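# Unroll the rolled-up necktie and lay it flat

## Task

Unroll the necktie, which starts rolled up and folded, and spread it on the table so it ends up doubled over once, stretched to its whole length and lying flat from end to end (the bend where it doubles may remain a small low loop). It must be more or less aligned and straight, opened to its whole width, with no further folds and nothing hanging past the table edge. Dropping it into place is allowed.

## Robot and tools

Robot: two arms, left_arm and right_arm. left_arm has a left hand and right_arm a right hand, mirror images of each other. Each hand has a thumb and four fingers driven by six motors. Something may now and then nudge a loose object.

Scene frame: origin at table-top height, halfway between the arms' nominal bases. +x points out over the table, +z up, and left_arm sits on the +y side (this says nothing about image sides). Measured bases: left_arm at (+0.017, +0.334, +0.007) m, right_arm at (+0.015, -0.273, +0.022) m, both almost unrotated. Reported positions (metres) and end_effector_quat_wxyz are in the scene frame and may be off by a few cm.

Hand point: a point fixed to the palm, about 0.05 m in front of it and 0.15 m from the wrist face. Its +z runs along the straightened fingers, +y out of the palm, +x across the palm away from the thumb on the right hand (toward the thumb on the left hand). Straight fingertips lie 0.06 to 0.07 m past the point along +z and 0.06 m behind it along -y. A wrist bracket on the little-finger side can strike things.

Row layout (used by execute_actions and move): 28 numbers, each in [-1, 1]. First left_arm: dx, dy, dz, rx, ry, rz, then thumb_turn, thumb_bend, index, middle, ring, little, force_limit, speed. Then right_arm in the same fourteen-number order. The six pose numbers are an offset, not a pose: they are measured from that arm's Hand target as it stood when the action or move began, along that Hand target's own axes. 1.0 equals 0.6 m of travel or 180 degrees; rx, ry, rz form a single rotation vector. All rows of one action count from the same start, not from the row before. Sending six zeros re-requests the current Hand target; repeating a nonzero offset moves further. Hand motors: -1 open, +1 closed (thumb_turn +1 puts the thumb opposite the fingers). force_limit maps -1..+1 to roughly 0..10 N at the fingertip (0..15 N for the two thumb motors). speed rises from near zero at -1 to full at +0.48 and stays full above. For a gentle grip close at speed -0.94 or below. No number means 'unchanged': to keep a hand as is, resend the eight hand numbers of the last row actually run for it; if none has run yet, send hand_measured plus hand_force_limit and hand_speed. The thumb in front plus fingers can clamp objects about 0.035 to 0.065 m thick.

Tools:
- execute_actions(actions, cameras): actions is a list of actions; each action is up to 15 rows, one per 1/30 s step, and a short table repeats its last row. Images return only if actions is empty or cameras names some. cameras: ["all"], [], or names.
- move(target, speed, blend, blocking, cameras): target is one 28-number row or a list of up to 15 rows, every row an offset from the same starting Hand targets. Straight-line paths, no obstacle avoidance. speed in m/s, 0.002 to 4.3, default 0.25 (turns up to twice that in rad/s); one value or one per target. blend in m rounds corners (0 = stop at each). blocking=false returns after about 0.5 s while it runs. Total capped at 10 s.
- wait(seconds 0 to 10, cameras): lets time pass; a running move continues.
- stop(cameras): brakes a running move.
- zoom_image(camera, region [x0, y0, x1, y1] in pixels, at most 504 by 504): enlarges part of a camera's latest image.
- show_instructions(): shows reference pages.
- finished_scene(scene): ends the current scene, given its number; irreversible.

Cameras: cam_high, cam_low, cam_roll_left, cam_roll_right, cam_left_wrist, cam_right_wrist, all 672x504. Wrist views may lag while the arm moves.

Results: per arm end_effector_position, quat, Hand target (base for the next offsets, after orientation clipping to within 40 degrees of the measured one), joint positions, torques, velocities (omitted if all within noise), motor temperatures; per hand hand_measured, hand_stopped_by (moving, target, force, stalled, fault), hand_load_n (positive when pushed open; drops near 0 when a grip is lost), hand_force_limit, hand_speed. move adds a 'move:' line: done, off_target, moving, held or fault, plus limits=paced (pose clipped) or limits=held (steps withheld). Arms often rest 1 to 3 cm (sometimes 5) short of the command, usually low; that is not proof of contact. If it stays short, send the gap as a new offset.

Cautions: keep the tie on the table and never leave it off the edge. Do not let go of it while it is swinging, avoid drops, fast impacts and strong pushes, and never hit the table or fixed things hard. Keep the two hands from colliding or squeezing each other's fingers. Do not overload fingers by yanking, twisting or swinging loads. Avoid paths passing close to an arm's own base (it can flip the shoulder); route around. Held loads, stretched arms and pushing at unreachable poses heat motors: MOTOR HOT warns at 85 °C, and at 100 °C the arm drops with an OVER-TEMPERATURE FAULT for 30 to 60 s or more. To release a press, command back past the hand point. Smooth, low-effort motion is preferred.

Each tool is called as a command line: name --argument value for each argument, lists and objects as JSON in quotes; but a table of rows of numbers goes row by row, as --pt "numbers of a row", without its own name.

Reference images:

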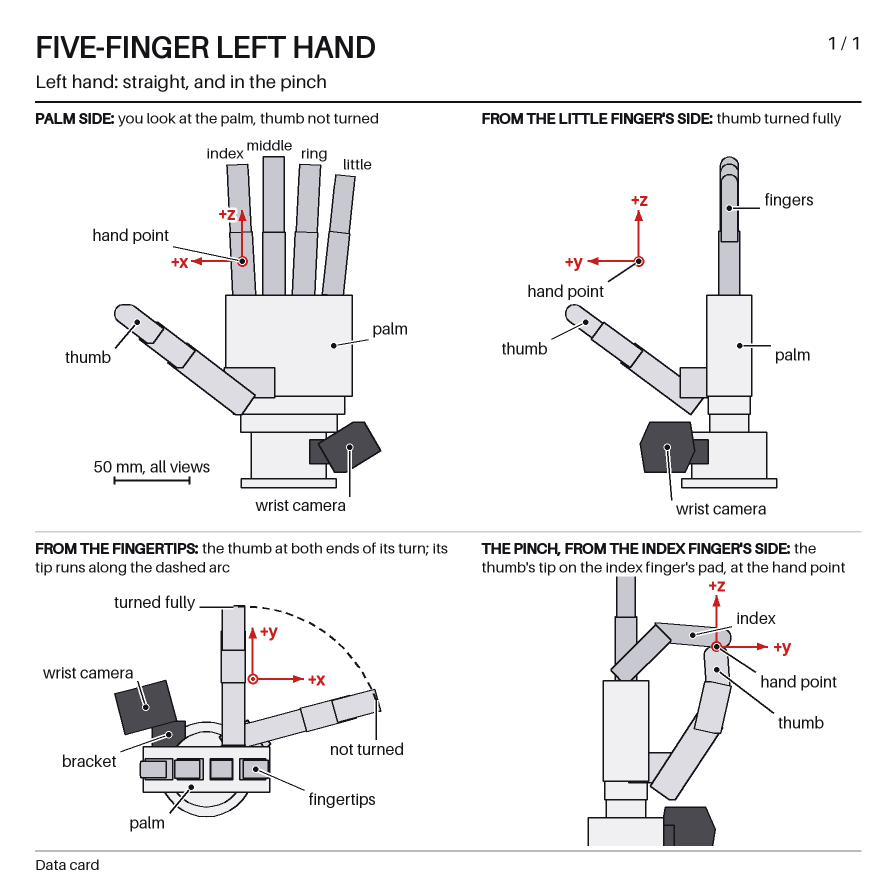

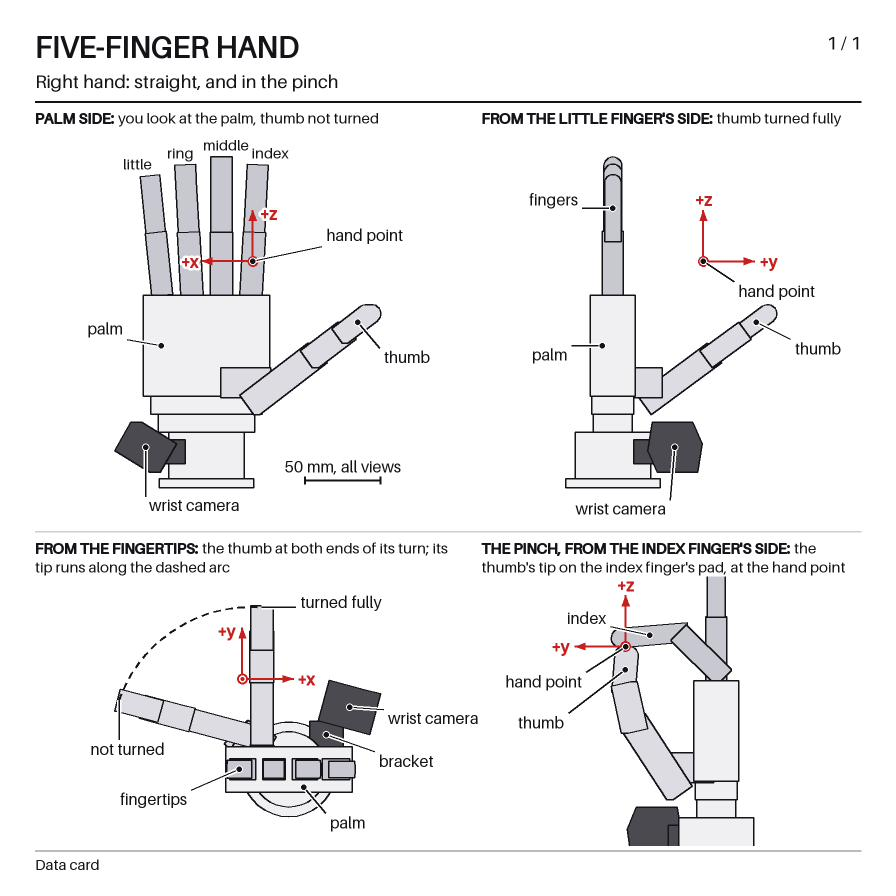

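## Session

execute_actions --actions '[]'

Scene clock: 0.00 s.
left_arm: end_effector_position=(+0.5890, -0.0641, +0.3168) hand_measured=(-1.000, -1.000, -1.000, -1.000, -1.000, -1.000) hand_load_n=(+0.0, +0.0, +0.0, +0.0, +0.0, +0.0) hand_stopped_by=(target, target, target, target, target, target) hand_force_limit=0.00 hand_speed=-0.80 end_effector_quat_wxyz=(-0.086, -0.443, +0.830, -0.327) | right_arm: end_effector_position=(+0.8774, -0.2313, +0.2394) hand_measured=(-1.000, -1.000, -1.000, -1.000, -1.000, -1.000) hand_load_n=(+0.0, +0.0, +0.0, +0.0, +0.0, +0.0) hand_stopped_by=(target, target, target, target, target, target) hand_force_limit=0.00 hand_speed=-0.80 end_effector_quat_wxyz=(+0.277, +0.057, +0.918, +0.279)
Joint positions: left_arm=[-0.435 2.111 2.431 -1.421 0.525 0.031] | right_arm=[-0.108 2.268 2.236 -0.935 -0.576 1.751]
Joint velocities: within noise
Joint torques (N m): no reading
Motor temperatures (°C): left_arm=[28 36 27 24 28 27] | right_arm=[24 33 21 25 25 26]
Heat: left arm: hottest shoulder 36 °C; right arm: hottest shoulder 33 °C.
Hand target: left_arm +0.5928, -0.0658, +0.3207; -0.081, -0.441, +0.830, -0.332 | right_arm +0.8817, -0.2319, +0.2427; +0.283, +0.055, +0.916, +0.278

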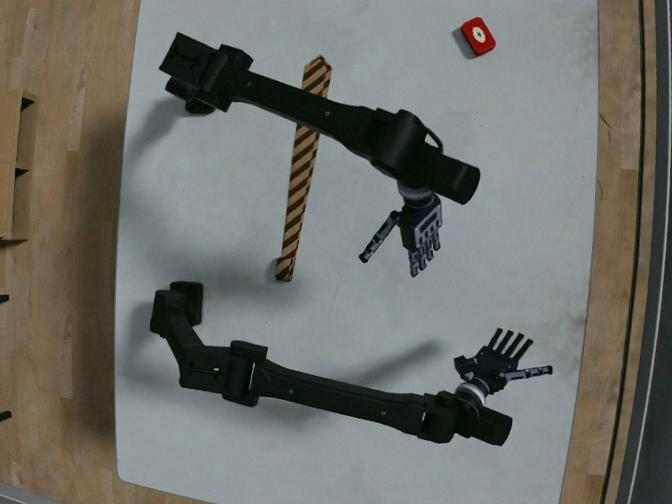

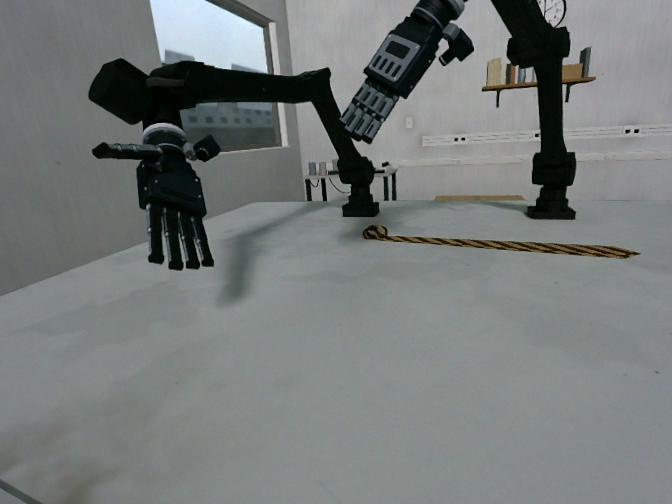

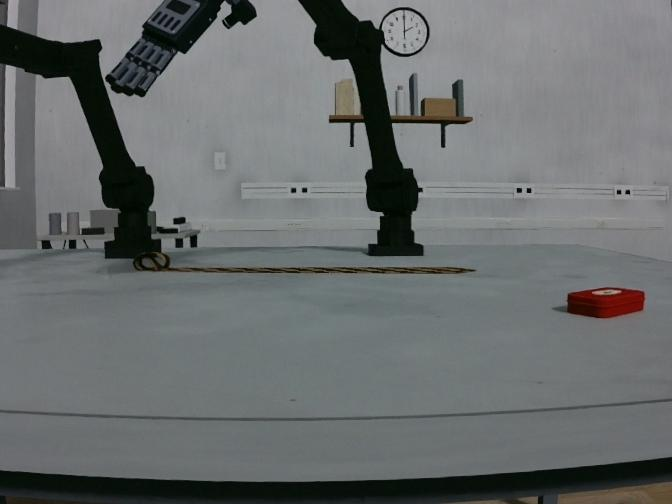

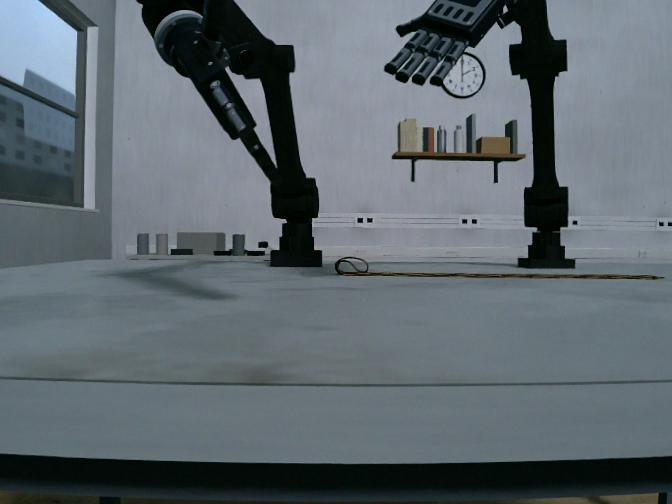

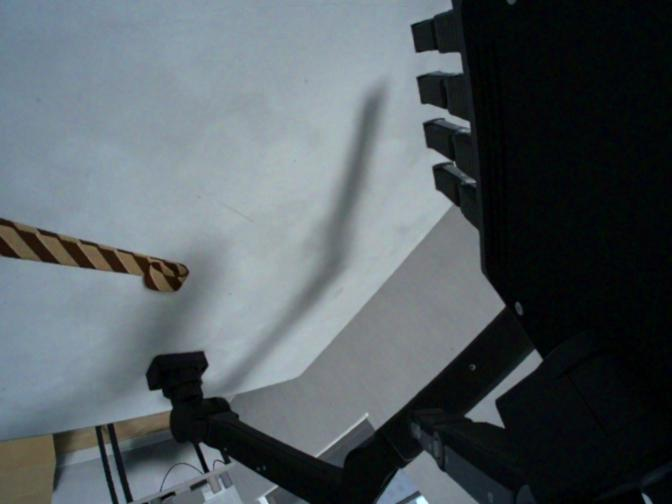

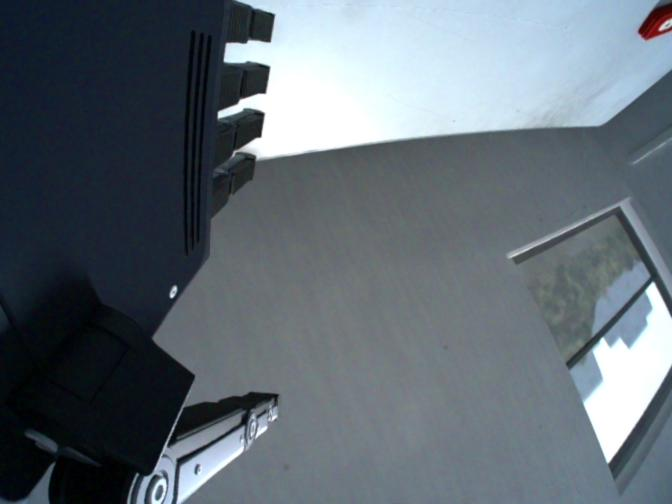

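zoom_image --camera "cam_low" --region '[340, 205, 460, 265]'

zoom_image --camera "cam_roll_right" --region '[310, 240, 430, 300]'

zoom_image --camera "cam_high" --region '[240, 220, 340, 300]'

zoom_image --camera "cam_low" --region '[540, 220, 660, 280]'

zoom_image --camera "cam_roll_left" --region '[120, 240, 240, 290]'

Scaled by 4.200 from the camera's 672x504 image, which has a finer 960x720 frame.

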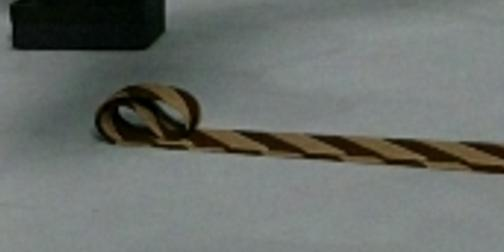

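Scaled by 4.200 from the camera's 672x504 image, which has a finer 960x720 frame.

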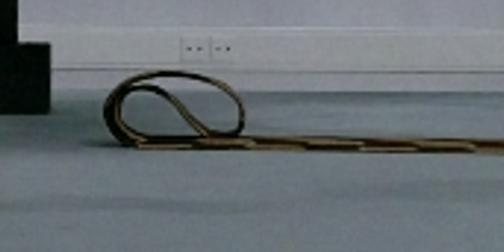

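Scaled by 5.040 from the camera's 672x504 image, which has a finer 960x720 frame.

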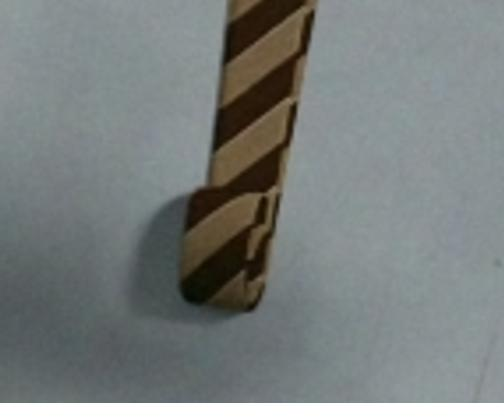

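Scaled by 4.200 from the camera's 672x504 image, which has a finer 960x720 frame.

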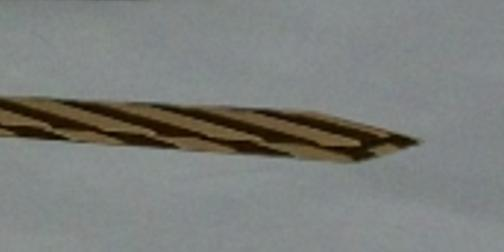

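Scaled by 4.200 from the camera's 672x504 image, which has a finer 960x720 frame.

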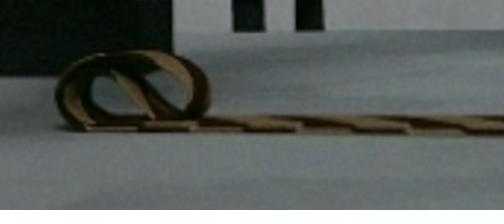

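move --target '[0.16,0.563,0.001,-0.224,-0.055,0.298,-1,-1,-1,-1,-1,-1,0,-0.8,0,0,0,0,0,0,-1,-1,-1,-1,-1,-1,0,-0.8]' --cameras '["all"]'

Scene clock: 40.57 s.
left_arm: end_effector_position=(+0.2714, -0.0021, +0.1972) hand_measured=(-1.000, -1.000, -1.000, -1.000, -1.000, -1.000) hand_load_n=(+0.0, +0.0, +0.0, +0.0, +0.0, +0.0) hand_stopped_by=(target, target, target, target, target, target) hand_force_limit=0.00 hand_speed=-0.80 end_effector_quat_wxyz=(-0.004, -0.007, +1.000, +0.004) | right_arm: end_effector_position=(+0.8774, -0.2313, +0.2394) hand_measured=(-1.000, -1.000, -1.000, -1.000, -1.000, -1.000) hand_load_n=(+0.0, +0.0, +0.0, +0.0, +0.0, +0.0) hand_stopped_by=(target, target, target, target, target, target) hand_force_limit=0.00 hand_speed=-0.80 end_effector_quat_wxyz=(+0.277, +0.057, +0.918, +0.279)
Joint positions: left_arm=[-0.948 1.63 1.507 -1.46 0.002 0.613] | right_arm=[-0.108 2.268 2.236 -0.935 -0.576 1.751]
Joint torques (N m): left_arm=[0.09 -15.27 6.64 0.34 -0.11 0.2] | right_arm=[1.14 -20.42 9.43 1.68 -0.42 -0.06]
Motor temperatures (°C): left_arm=[28 40 31 24 27 26] | right_arm=[24 38 26 25 24 25]
Heat: left arm: hottest shoulder 40 °C; right arm: hottest shoulder 38 °C.
Hand target: left_arm +0.2701, +0.0008, +0.1991; +0.001, +0.000, +1.000, +0.000 | right_arm +0.8817, -0.2319, +0.2427; +0.283, +0.055, +0.916, +0.278
Off the commanded pose: left_arm 0.004 m, 1 deg | right_arm 0.005 m, 1 deg.
move: done
camera_calibration:
cam_left_wrist: T_world_to_cam=[[-0.280623, -0.95957, -0.0218249, 0.0835599], [-0.819042, 0.227547, 0.526681, 0.117943], [-0.500421, 0.165674, -0.849783, 0.418054], [0, 0, 0, 1]] pos_world=[0.329252, -0.0159167, 0.294961]

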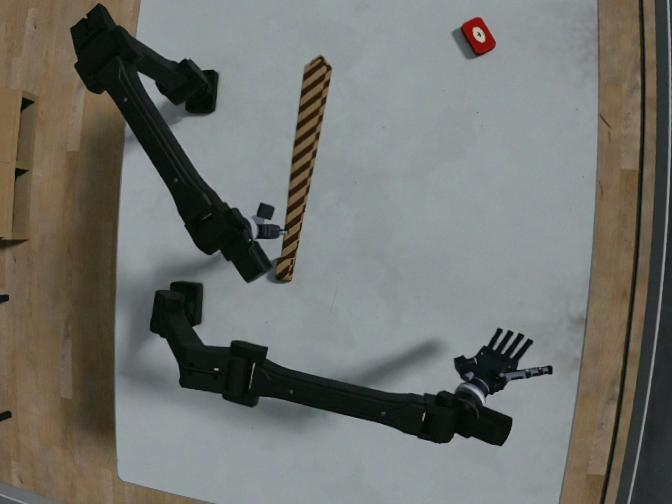

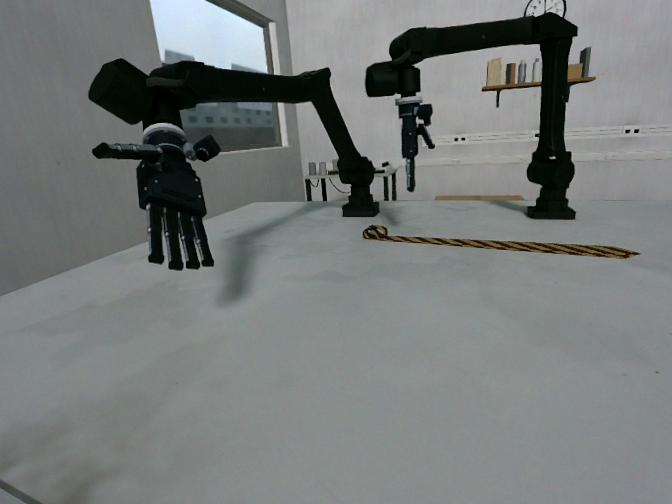

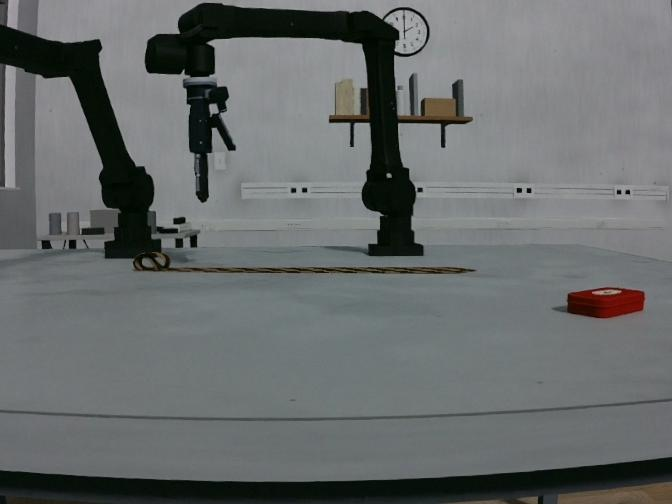

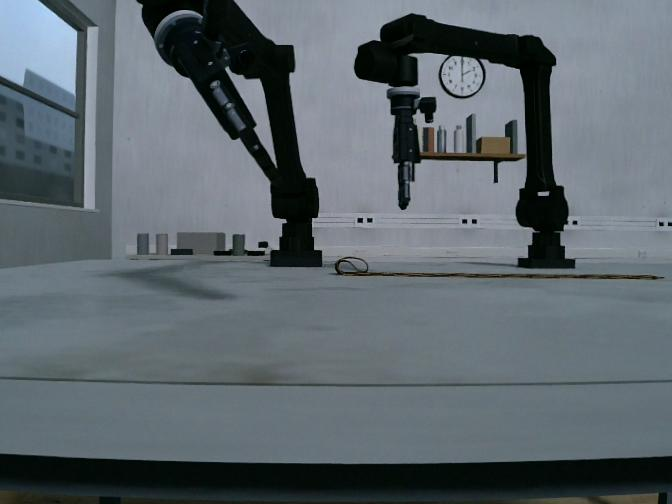

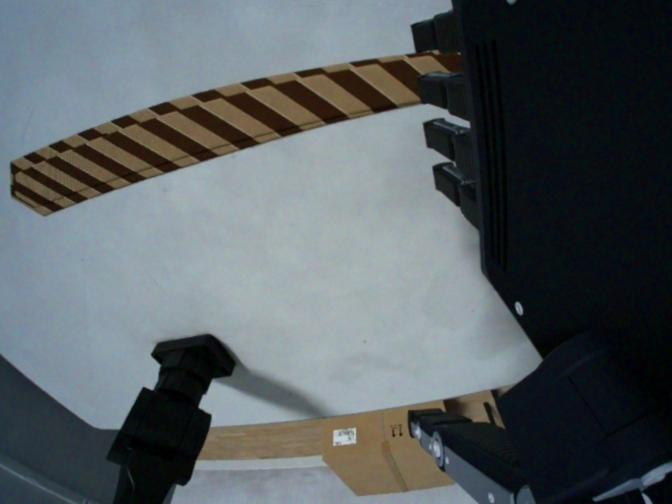

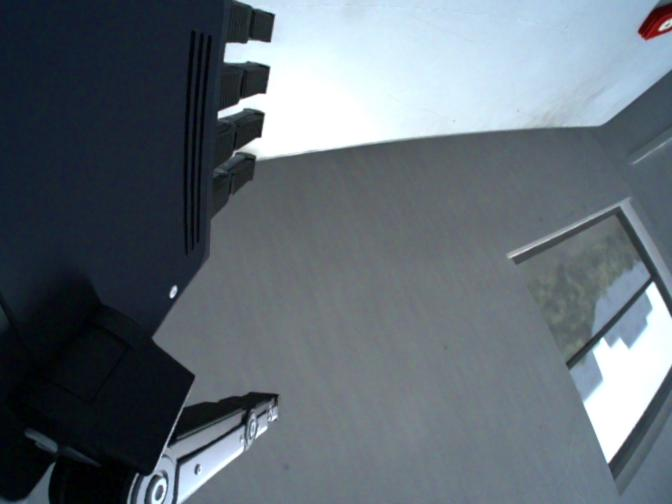

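move --target '[-0.0167,-0.033,0.19,0,0,0,-1,-1,-1,-1,-1,-1,0,-0.8,0,0,0,0,0,0,-1,-1,-1,-1,-1,-1,0,-0.8]' --cameras '["all"]'

zoom_image --camera "cam_roll_right" --region '[310, 220, 470, 300]'

zoom_image --camera "cam_low" --region '[330, 180, 450, 260]'

Scene clock: 47.77 s.
left_arm: end_effector_position=(+0.2833, -0.0184, +0.0914) hand_measured=(-1.000, -1.000, -1.000, -1.000, -1.000, -1.000) hand_load_n=(+0.0, +0.0, +0.5, +0.0, +0.0, +0.0) hand_stopped_by=(target, target, target, target, target, target) hand_force_limit=0.00 hand_speed=-0.80 end_effector_quat_wxyz=(+0.002, -0.007, +1.000, -0.004) | right_arm: end_effector_position=(+0.8774, -0.2313, +0.2394) hand_measured=(-1.000, -1.000, -1.000, -1.000, -1.000, -1.000) hand_load_n=(+0.0, +0.0, +0.0, +0.0, +0.0, +0.0) hand_stopped_by=(target, target, target, target, target, target) hand_force_limit=0.00 hand_speed=-0.80 end_effector_quat_wxyz=(+0.277, +0.057, +0.918, +0.279)
Joint positions: left_arm=[-0.948 1.735 1.36 -1.188 0.001 0.614] | right_arm=[-0.108 2.268 2.236 -0.935 -0.576 1.751]
Joint torques (N m): left_arm=[-0.38 -14.27 6.58 0.42 -0.11 0.14] | right_arm=[1.14 -20.48 9.42 1.66 -0.42 -0.06]
Heat: left arm: hottest shoulder 39 °C; right arm: hottest shoulder 39 °C.
Hand target: left_arm +0.2803, -0.0193, +0.0853; +0.001, +0.000, +1.000, -0.001 | right_arm +0.8817, -0.2319, +0.2427; +0.283, +0.055, +0.916, +0.278
Off the commanded pose: left_arm 0.007 m, 1 deg | right_arm 0.005 m, 1 deg.
move: done
camera_calibration:
cam_left_wrist: T_world_to_cam=[[-0.280766, -0.959725, -0.00995915, 0.0679879], [-0.825196, 0.236084, 0.513144, 0.190309], [-0.490125, 0.152291, -0.858245, 0.33444], [0, 0, 0, 1]] pos_world=[0.340048, -0.0306116, 0.190053]

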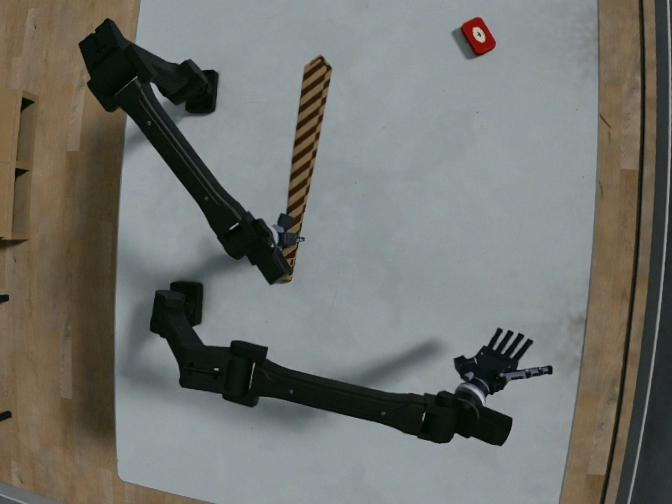

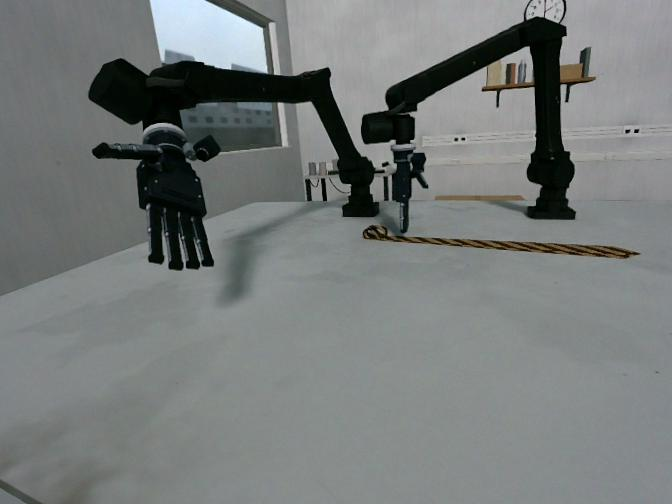

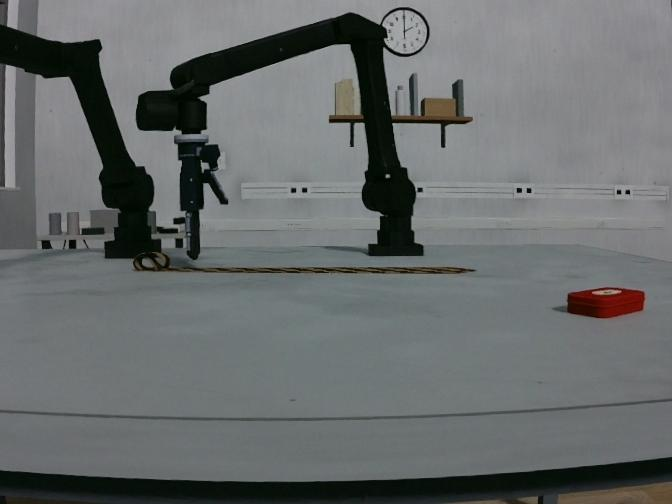

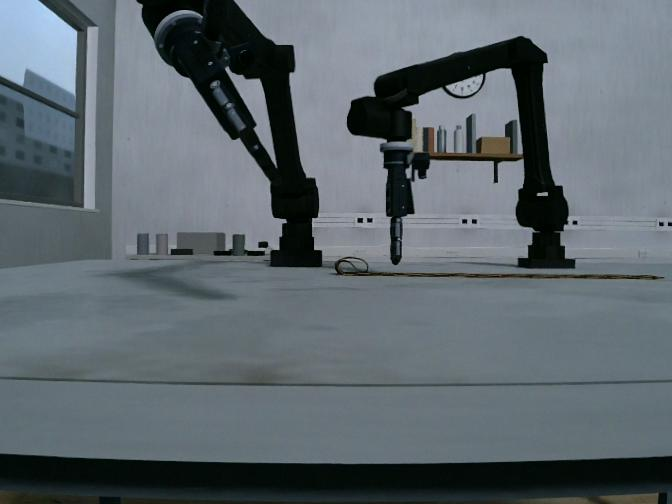

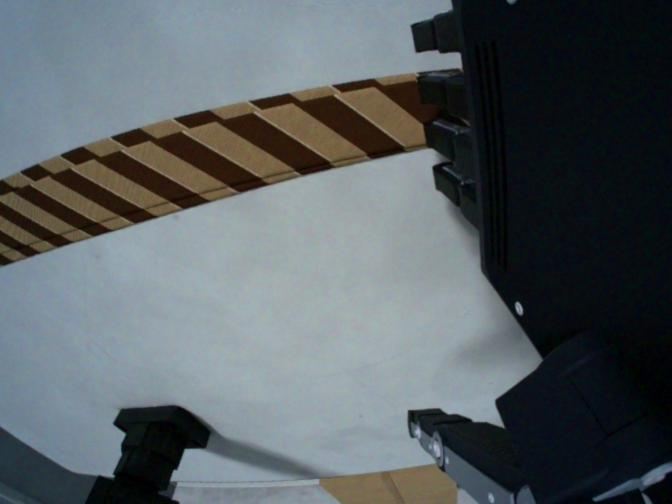

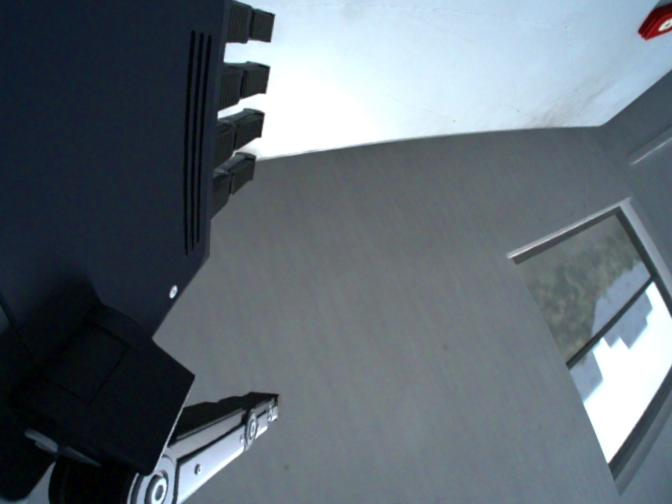

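Scaled by 3.150 from the camera's 672x504 image, which has a finer 960x720 frame.

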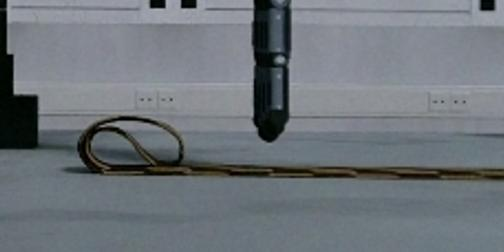

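Scaled by 4.200 from the camera's 672x504 image, which has a finer 960x720 frame.

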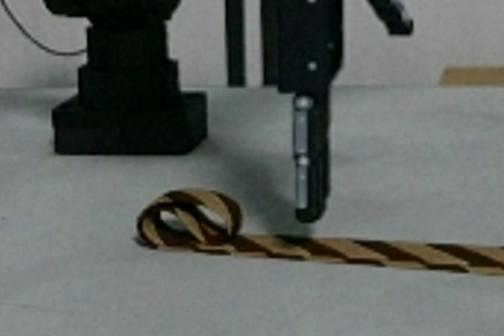

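move --pt "-0.005 -0.03 0.022 0 0 0 -1 -1 -1 -1 -1 -1 0 -0.8 0 0 0 0 0 0 -1 -1 -1 -1 -1 -1 0 -0.8" --pt "-0.005 -0.2 0.022 0 0 0 -1 -1 -1 -1 -1 -1 0 -0.8 0 0 0 0 0 0 -1 -1 -1 -1 -1 -1 0 -0.8" --speed 0.1 --cameras '["cam_high","cam_low","cam_roll_right","cam_roll_left"]'

zoom_image --camera "cam_roll_right" --region '[270, 220, 430, 300]'

zoom_image --camera "cam_low" --region '[330, 180, 450, 260]'

Scene clock: 55.63 s.
left_arm: end_effector_position=(+0.2824, -0.1229, +0.0771) hand_measured=(-1.000, -1.000, -1.000, -1.000, -1.000, -1.000) hand_load_n=(+0.0, +0.0, +0.0, +0.0, +0.0, +0.0) hand_stopped_by=(target, target, target, target, target, target) hand_force_limit=0.00 hand_speed=-0.80 end_effector_quat_wxyz=(+0.001, +0.001, +1.000, -0.001) | right_arm: end_effector_position=(+0.8774, -0.2313, +0.2394) hand_measured=(-1.000, -1.000, -1.000, -1.000, -1.000, -1.000) hand_load_n=(+0.0, +0.0, +0.0, +0.0, +0.0, +0.0) hand_stopped_by=(target, target, target, target, target, target) hand_force_limit=0.00 hand_speed=-0.80 end_effector_quat_wxyz=(+0.277, +0.057, +0.918, +0.279)
Joint positions: left_arm=[-1.054 1.968 1.662 -1.263 0 0.522] | right_arm=[-0.108 2.268 2.236 -0.935 -0.576 1.751]
Joint torques (N m): left_arm=[-0.79 -15.21 11.04 -0.49 -0.05 -0.04] | right_arm=[1.08 -20.37 9.42 1.66 -0.42 -0.06]
Heat: left arm: hottest shoulder 39 °C; right arm: hottest shoulder 39 °C.
Hand target: left_arm +0.2832, -0.1392, +0.0721; +0.000, +0.000, +1.000, -0.001 | right_arm +0.8817, -0.2319, +0.2427; +0.283, +0.055, +0.916, +0.278
Off the commanded pose: left_arm 0.017 m, 0 deg | right_arm 0.005 m, 1 deg.
move: off_target (left_arm)
Images, in order (width x height): cam_high 672x504, cam_low 672x504, cam_roll_left 672x504, cam_roll_right 672x504.

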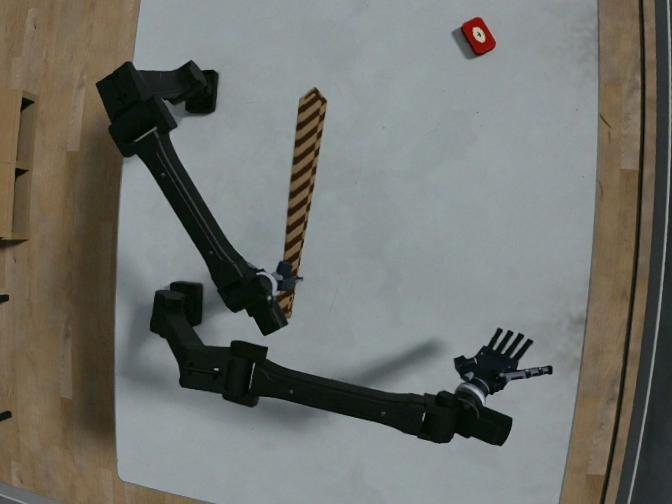

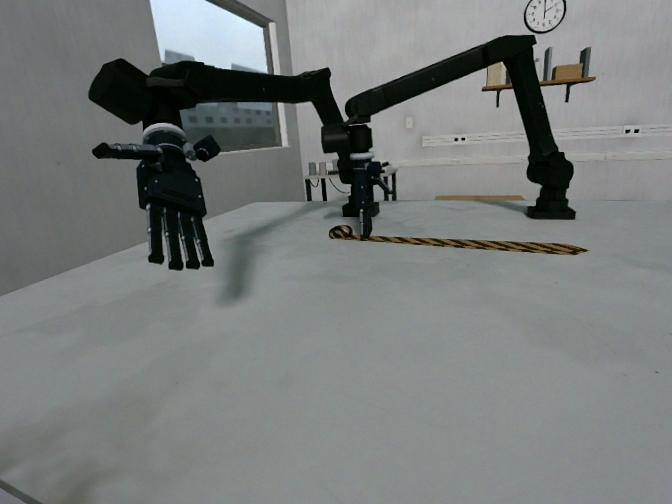

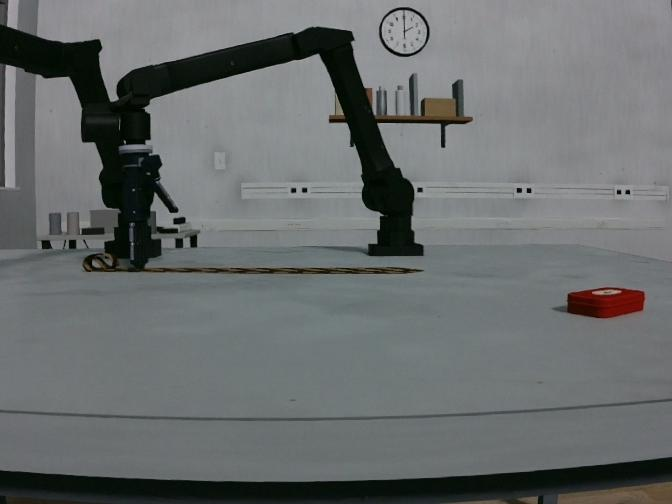

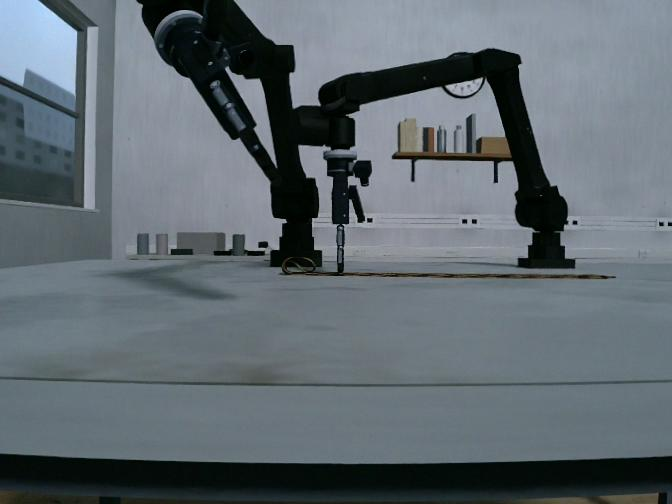

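Scaled by 3.150 from the camera's 672x504 image, which has a finer 960x720 frame.

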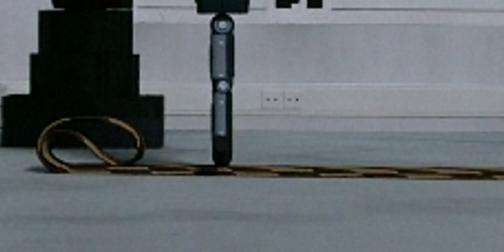

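Scaled by 4.200 from the camera's 672x504 image, which has a finer 960x720 frame.

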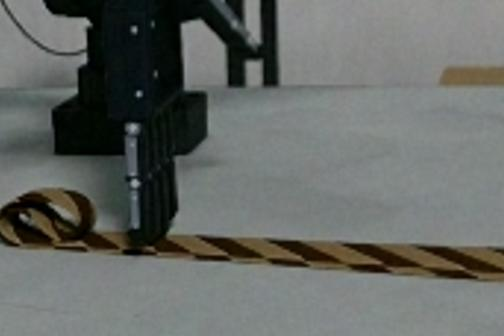

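move --pt "0 0.02 -0.02 0 0 0 -1 -1 -1 -1 -1 -1 0 -0.8 0 0 0 0 0 0 -1 -1 -1 -1 -1 -1 0 -0.8" --pt "0 -0.13 -0.02 0 0 0 -1 -1 -1 -1 -1 -1 0 -0.8 0 0 0 0 0 0 -1 -1 -1 -1 -1 -1 0 -0.8" --speed 0.1 --cameras '["cam_high","cam_low","cam_roll_right"]'

zoom_image --camera "cam_roll_right" --region '[230, 220, 390, 300]'

zoom_image --camera "cam_low" --region '[300, 190, 420, 270]'

Scene clock: 63.97 s.
left_arm: end_effector_position=(+0.2828, -0.1678, +0.0861) hand_measured=(-1.000, -1.000, -1.000, -1.000, -1.000, -1.000) hand_load_n=(+0.0, +0.0, +0.0, +0.0, +0.0, -0.5) hand_stopped_by=(target, target, target, target, target, target) hand_force_limit=0.00 hand_speed=-0.80 end_effector_quat_wxyz=(+0.000, +0.003, +1.000, +0.000) | right_arm: end_effector_position=(+0.8774, -0.2313, +0.2394) hand_measured=(-1.000, -1.000, -1.000, -1.000, -1.000, -1.000) hand_load_n=(+0.0, +0.0, +0.0, +0.0, +0.0, +0.0) hand_stopped_by=(target, target, target, target, target, target) hand_force_limit=0.00 hand_speed=-0.80 end_effector_quat_wxyz=(+0.277, +0.057, +0.918, +0.279)
Joint positions: left_arm=[-1.089 2.069 1.849 -1.351 0.001 0.493] | right_arm=[-0.108 2.268 2.236 -0.935 -0.576 1.751]
Joint torques (N m): left_arm=[0.44 -20.19 7.34 -0.1 -0.08 0.1] | right_arm=[1.2 -20.54 9.42 1.68 -0.42 -0.07]
Heat: left arm: hottest shoulder 38 °C; right arm: hottest shoulder 40 °C.
Hand target: left_arm +0.2836, -0.1658, +0.0866; +0.000, +0.002, +1.000, +0.001 (not the last commanded pose) | right_arm +0.8817, -0.2319, +0.2427; +0.283, +0.055, +0.916, +0.278
Off the commanded pose: left_arm 0.049 m, 0 deg | right_arm 0.005 m, 1 deg.
move: held (left_arm; a check stopped the path); path passed 1 of 2 targets; limits=held
pose unreachable (left arm): on one or more control steps of this call, first in action 0 (counted from 0), this arm could not follow its commanded pose, so it was not sent that pose on those steps. It may still have moved: this result reports where it is.
cause: moving toward the commanded pose would bring a part of the arm too close to another arm (a part of this arm just beyond joint 3 (elbow) and a part of the right arm just beyond its joint 3 (elbow), along the way the arms are being sent, or toward where that arm still pushes).
Images, in order (width x height): cam_high 672x504, cam_low 672x504, cam_roll_right 672x504.

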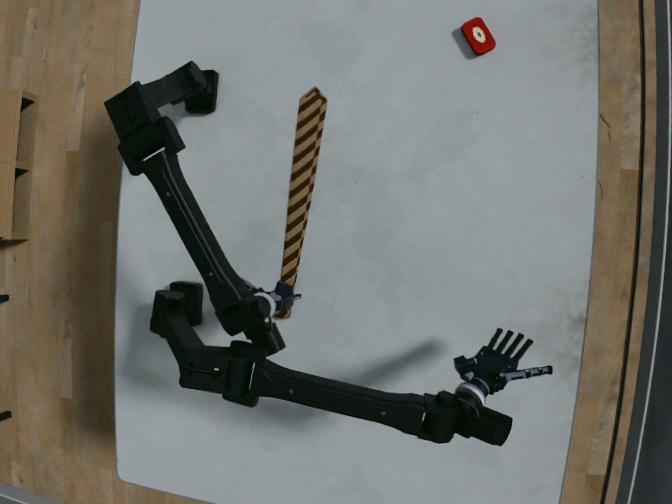

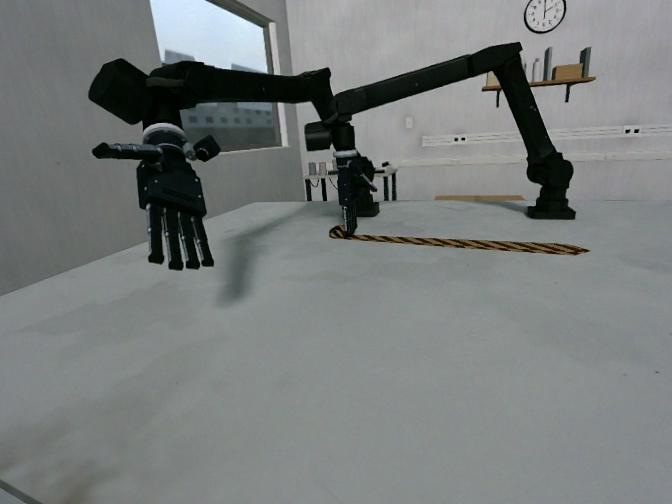

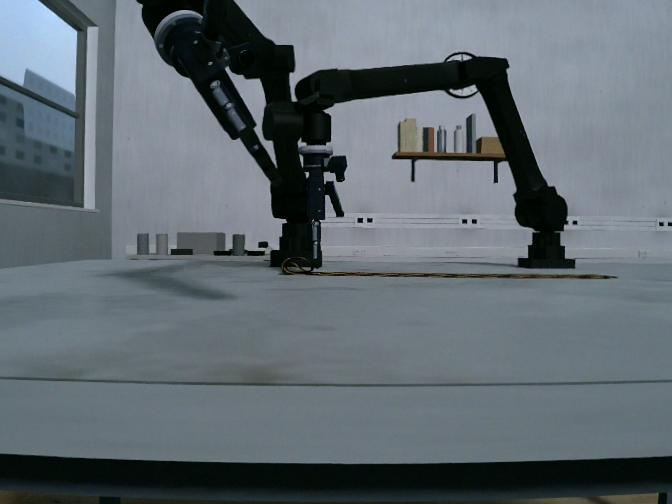

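Scaled by 3.150 from the camera's 672x504 image, which has a finer 960x720 frame.

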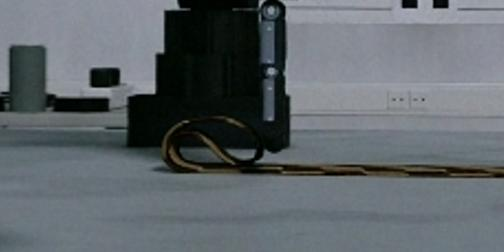

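Scaled by 4.200 from the camera's 672x504 image, which has a finer 960x720 frame.

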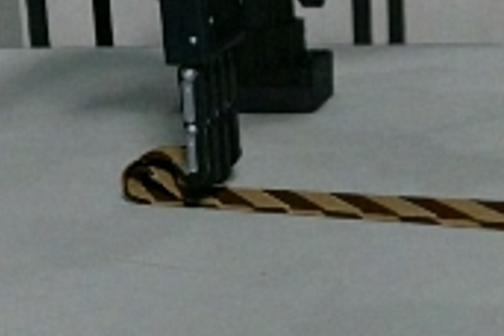

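move --target '[0,0,0,0,0,0,-1,-1,-1,-1,-1,-1,0,-0.8,-0.043,-0.66,-0.49,0.089,-0.099,0.125,-1,-1,-1,-1,-1,-1,0,-0.8]' --cameras '["cam_high"]'

Scene clock: 72.47 s.
left_arm: end_effector_position=(+0.2828, -0.1678, +0.0861) hand_measured=(-1.000, -1.000, -1.000, -1.000, -1.000, -1.000) hand_load_n=(+0.0, +0.0, +0.0, +0.0, +0.0, -0.5) hand_stopped_by=(target, target, target, target, target, target) hand_force_limit=0.00 hand_speed=-0.80 end_effector_quat_wxyz=(+0.000, +0.003, +1.000, +0.000) | right_arm: end_effector_position=(+0.7569, -0.7094, +0.2399) hand_measured=(-1.000, -1.000, -1.000, -1.000, -1.000, -1.000) hand_load_n=(+0.0, -0.5, +0.0, +0.0, +0.0, +0.0) hand_stopped_by=(target, target, target, target, target, target) hand_force_limit=0.00 hand_speed=-0.80 end_effector_quat_wxyz=(+0.348, +0.315, +0.863, +0.188)
Joint positions: left_arm=[-1.089 2.069 1.849 -1.351 0.001 0.493] | right_arm=[-0.689 2.256 2.214 -0.92 -0.579 1.749]
Joint torques (N m): left_arm=[0.44 -20.13 7.32 -0.09 -0.08 0.09] | right_arm=[1.03 -19.31 11.36 0.96 -0.38 -0.05]
Heat: left arm: hottest shoulder 38 °C; right arm: hottest shoulder 40 °C.
Hand target: left_arm +0.2836, -0.1658, +0.0866; +0.000, +0.002, +1.000, +0.001 | right_arm +0.7645, -0.7116, +0.2422; +0.351, +0.312, +0.863, +0.187
Off the commanded pose: left_arm 0.002 m, 0 deg | right_arm 0.008 m, 0 deg.
move: done
Images, in order (width x height): cam_high 672x504.

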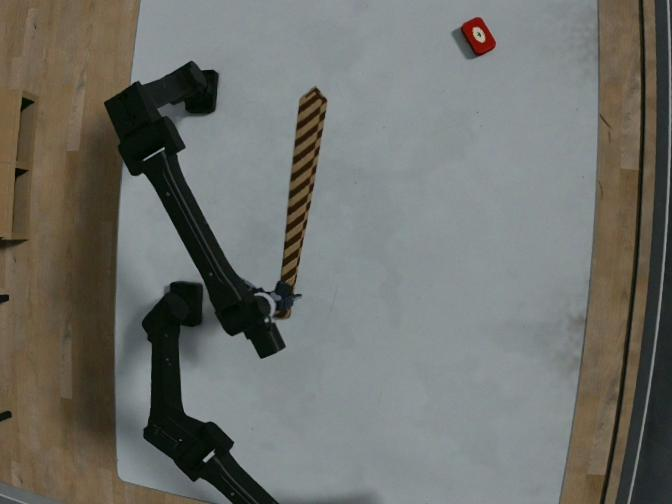

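move --target '[0.005,-0.223,0,0,0,0,-1,-1,-1,-1,-1,-1,0,-0.8,0,0,0,0,0,0,-1,-1,-1,-1,-1,-1,0,-0.8]' --speed 0.1 --cameras '["cam_high","cam_low","cam_roll_right"]'

zoom_image --camera "cam_roll_right" --region '[170, 220, 330, 300]'

zoom_image --camera "cam_low" --region '[270, 190, 390, 270]'

Scene clock: 77.93 s.
left_arm: end_effector_position=(+0.2835, -0.2875, +0.0909) hand_measured=(-1.000, -1.000, -1.000, -1.000, -1.000, -1.000) hand_load_n=(+0.0, +0.0, +0.0, +0.0, +0.0, +0.0) hand_stopped_by=(target, target, target, target, target, target) hand_force_limit=0.00 hand_speed=-0.80 end_effector_quat_wxyz=(+0.001, +0.003, +1.000, -0.004) | right_arm: end_effector_position=(+0.7569, -0.7094, +0.2399) hand_measured=(-1.000, -1.000, -1.000, -1.000, -1.000, -1.000) hand_load_n=(+0.0, -0.5, +0.0, +0.0, +0.0, +0.0) hand_stopped_by=(target, target, target, target, target, target) hand_force_limit=0.00 hand_speed=-0.80 end_effector_quat_wxyz=(+0.348, +0.315, +0.863, +0.188)
Joint positions: left_arm=[-1.164 2.474 2.582 -1.669 0.001 0.418] | right_arm=[-0.689 2.256 2.214 -0.92 -0.579 1.749]
Joint torques (N m): left_arm=[-0.62 -21.48 11.97 -0.5 -0.07 -0.04] | right_arm=[1.44 -19.31 11.36 1.01 -0.39 -0.05]
Heat: left arm: hottest shoulder 39 °C; right arm: hottest shoulder 39 °C.
Hand target: left_arm +0.2800, -0.2996, +0.0863; +0.000, +0.003, +1.000, +0.001 | right_arm +0.7645, -0.7116, +0.2422; +0.351, +0.312, +0.863, +0.187
Off the commanded pose: left_arm 0.013 m, 1 deg | right_arm 0.008 m, 0 deg.
joint sent to its limit (left arm) — joint 4 (wrist pitch), lower limit. The joint targets still meet the commanded pose.
move: off_target (left_arm)
Images, in order (width x height): cam_high 672x504, cam_low 672x504, cam_roll_right 672x504.

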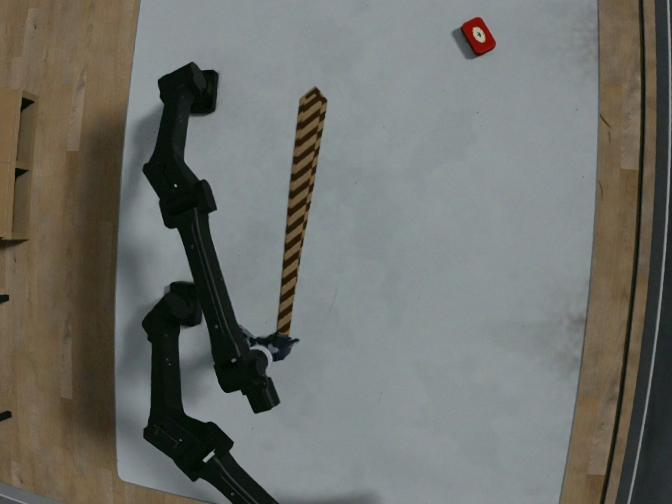

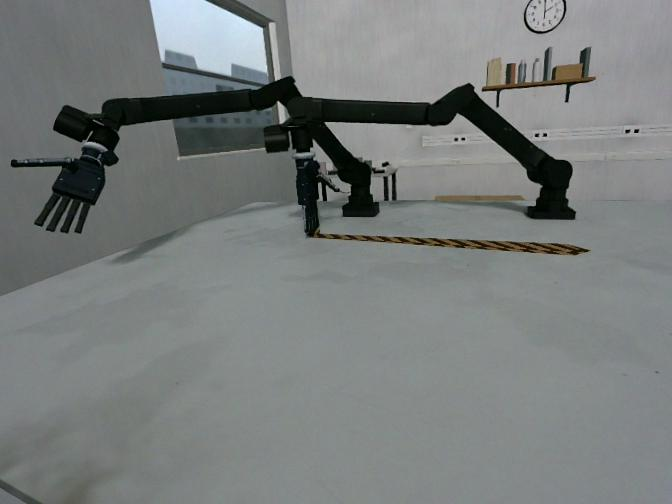

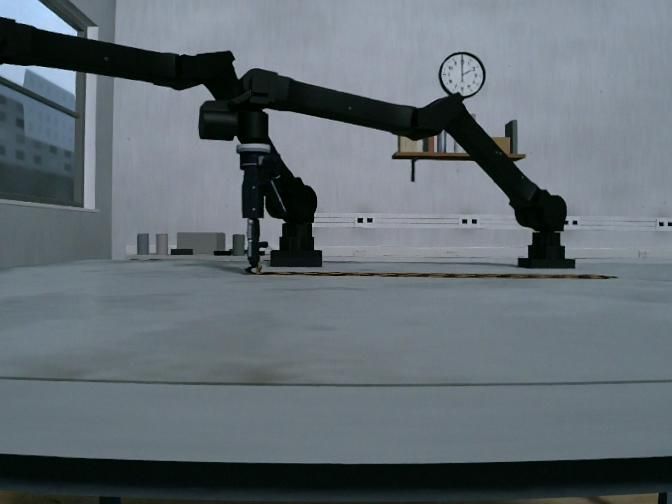

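Scaled by 3.150 from the camera's 672x504 image, which has a finer 960x720 frame.

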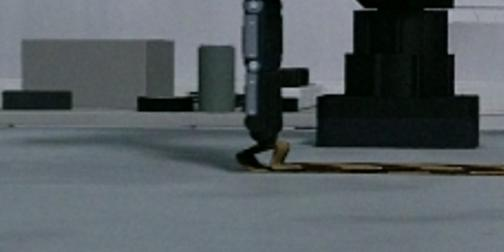

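Scaled by 4.200 from the camera's 672x504 image, which has a finer 960x720 frame.

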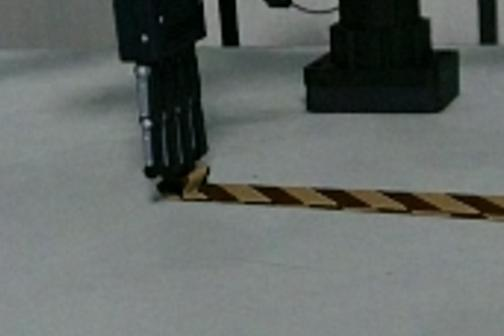

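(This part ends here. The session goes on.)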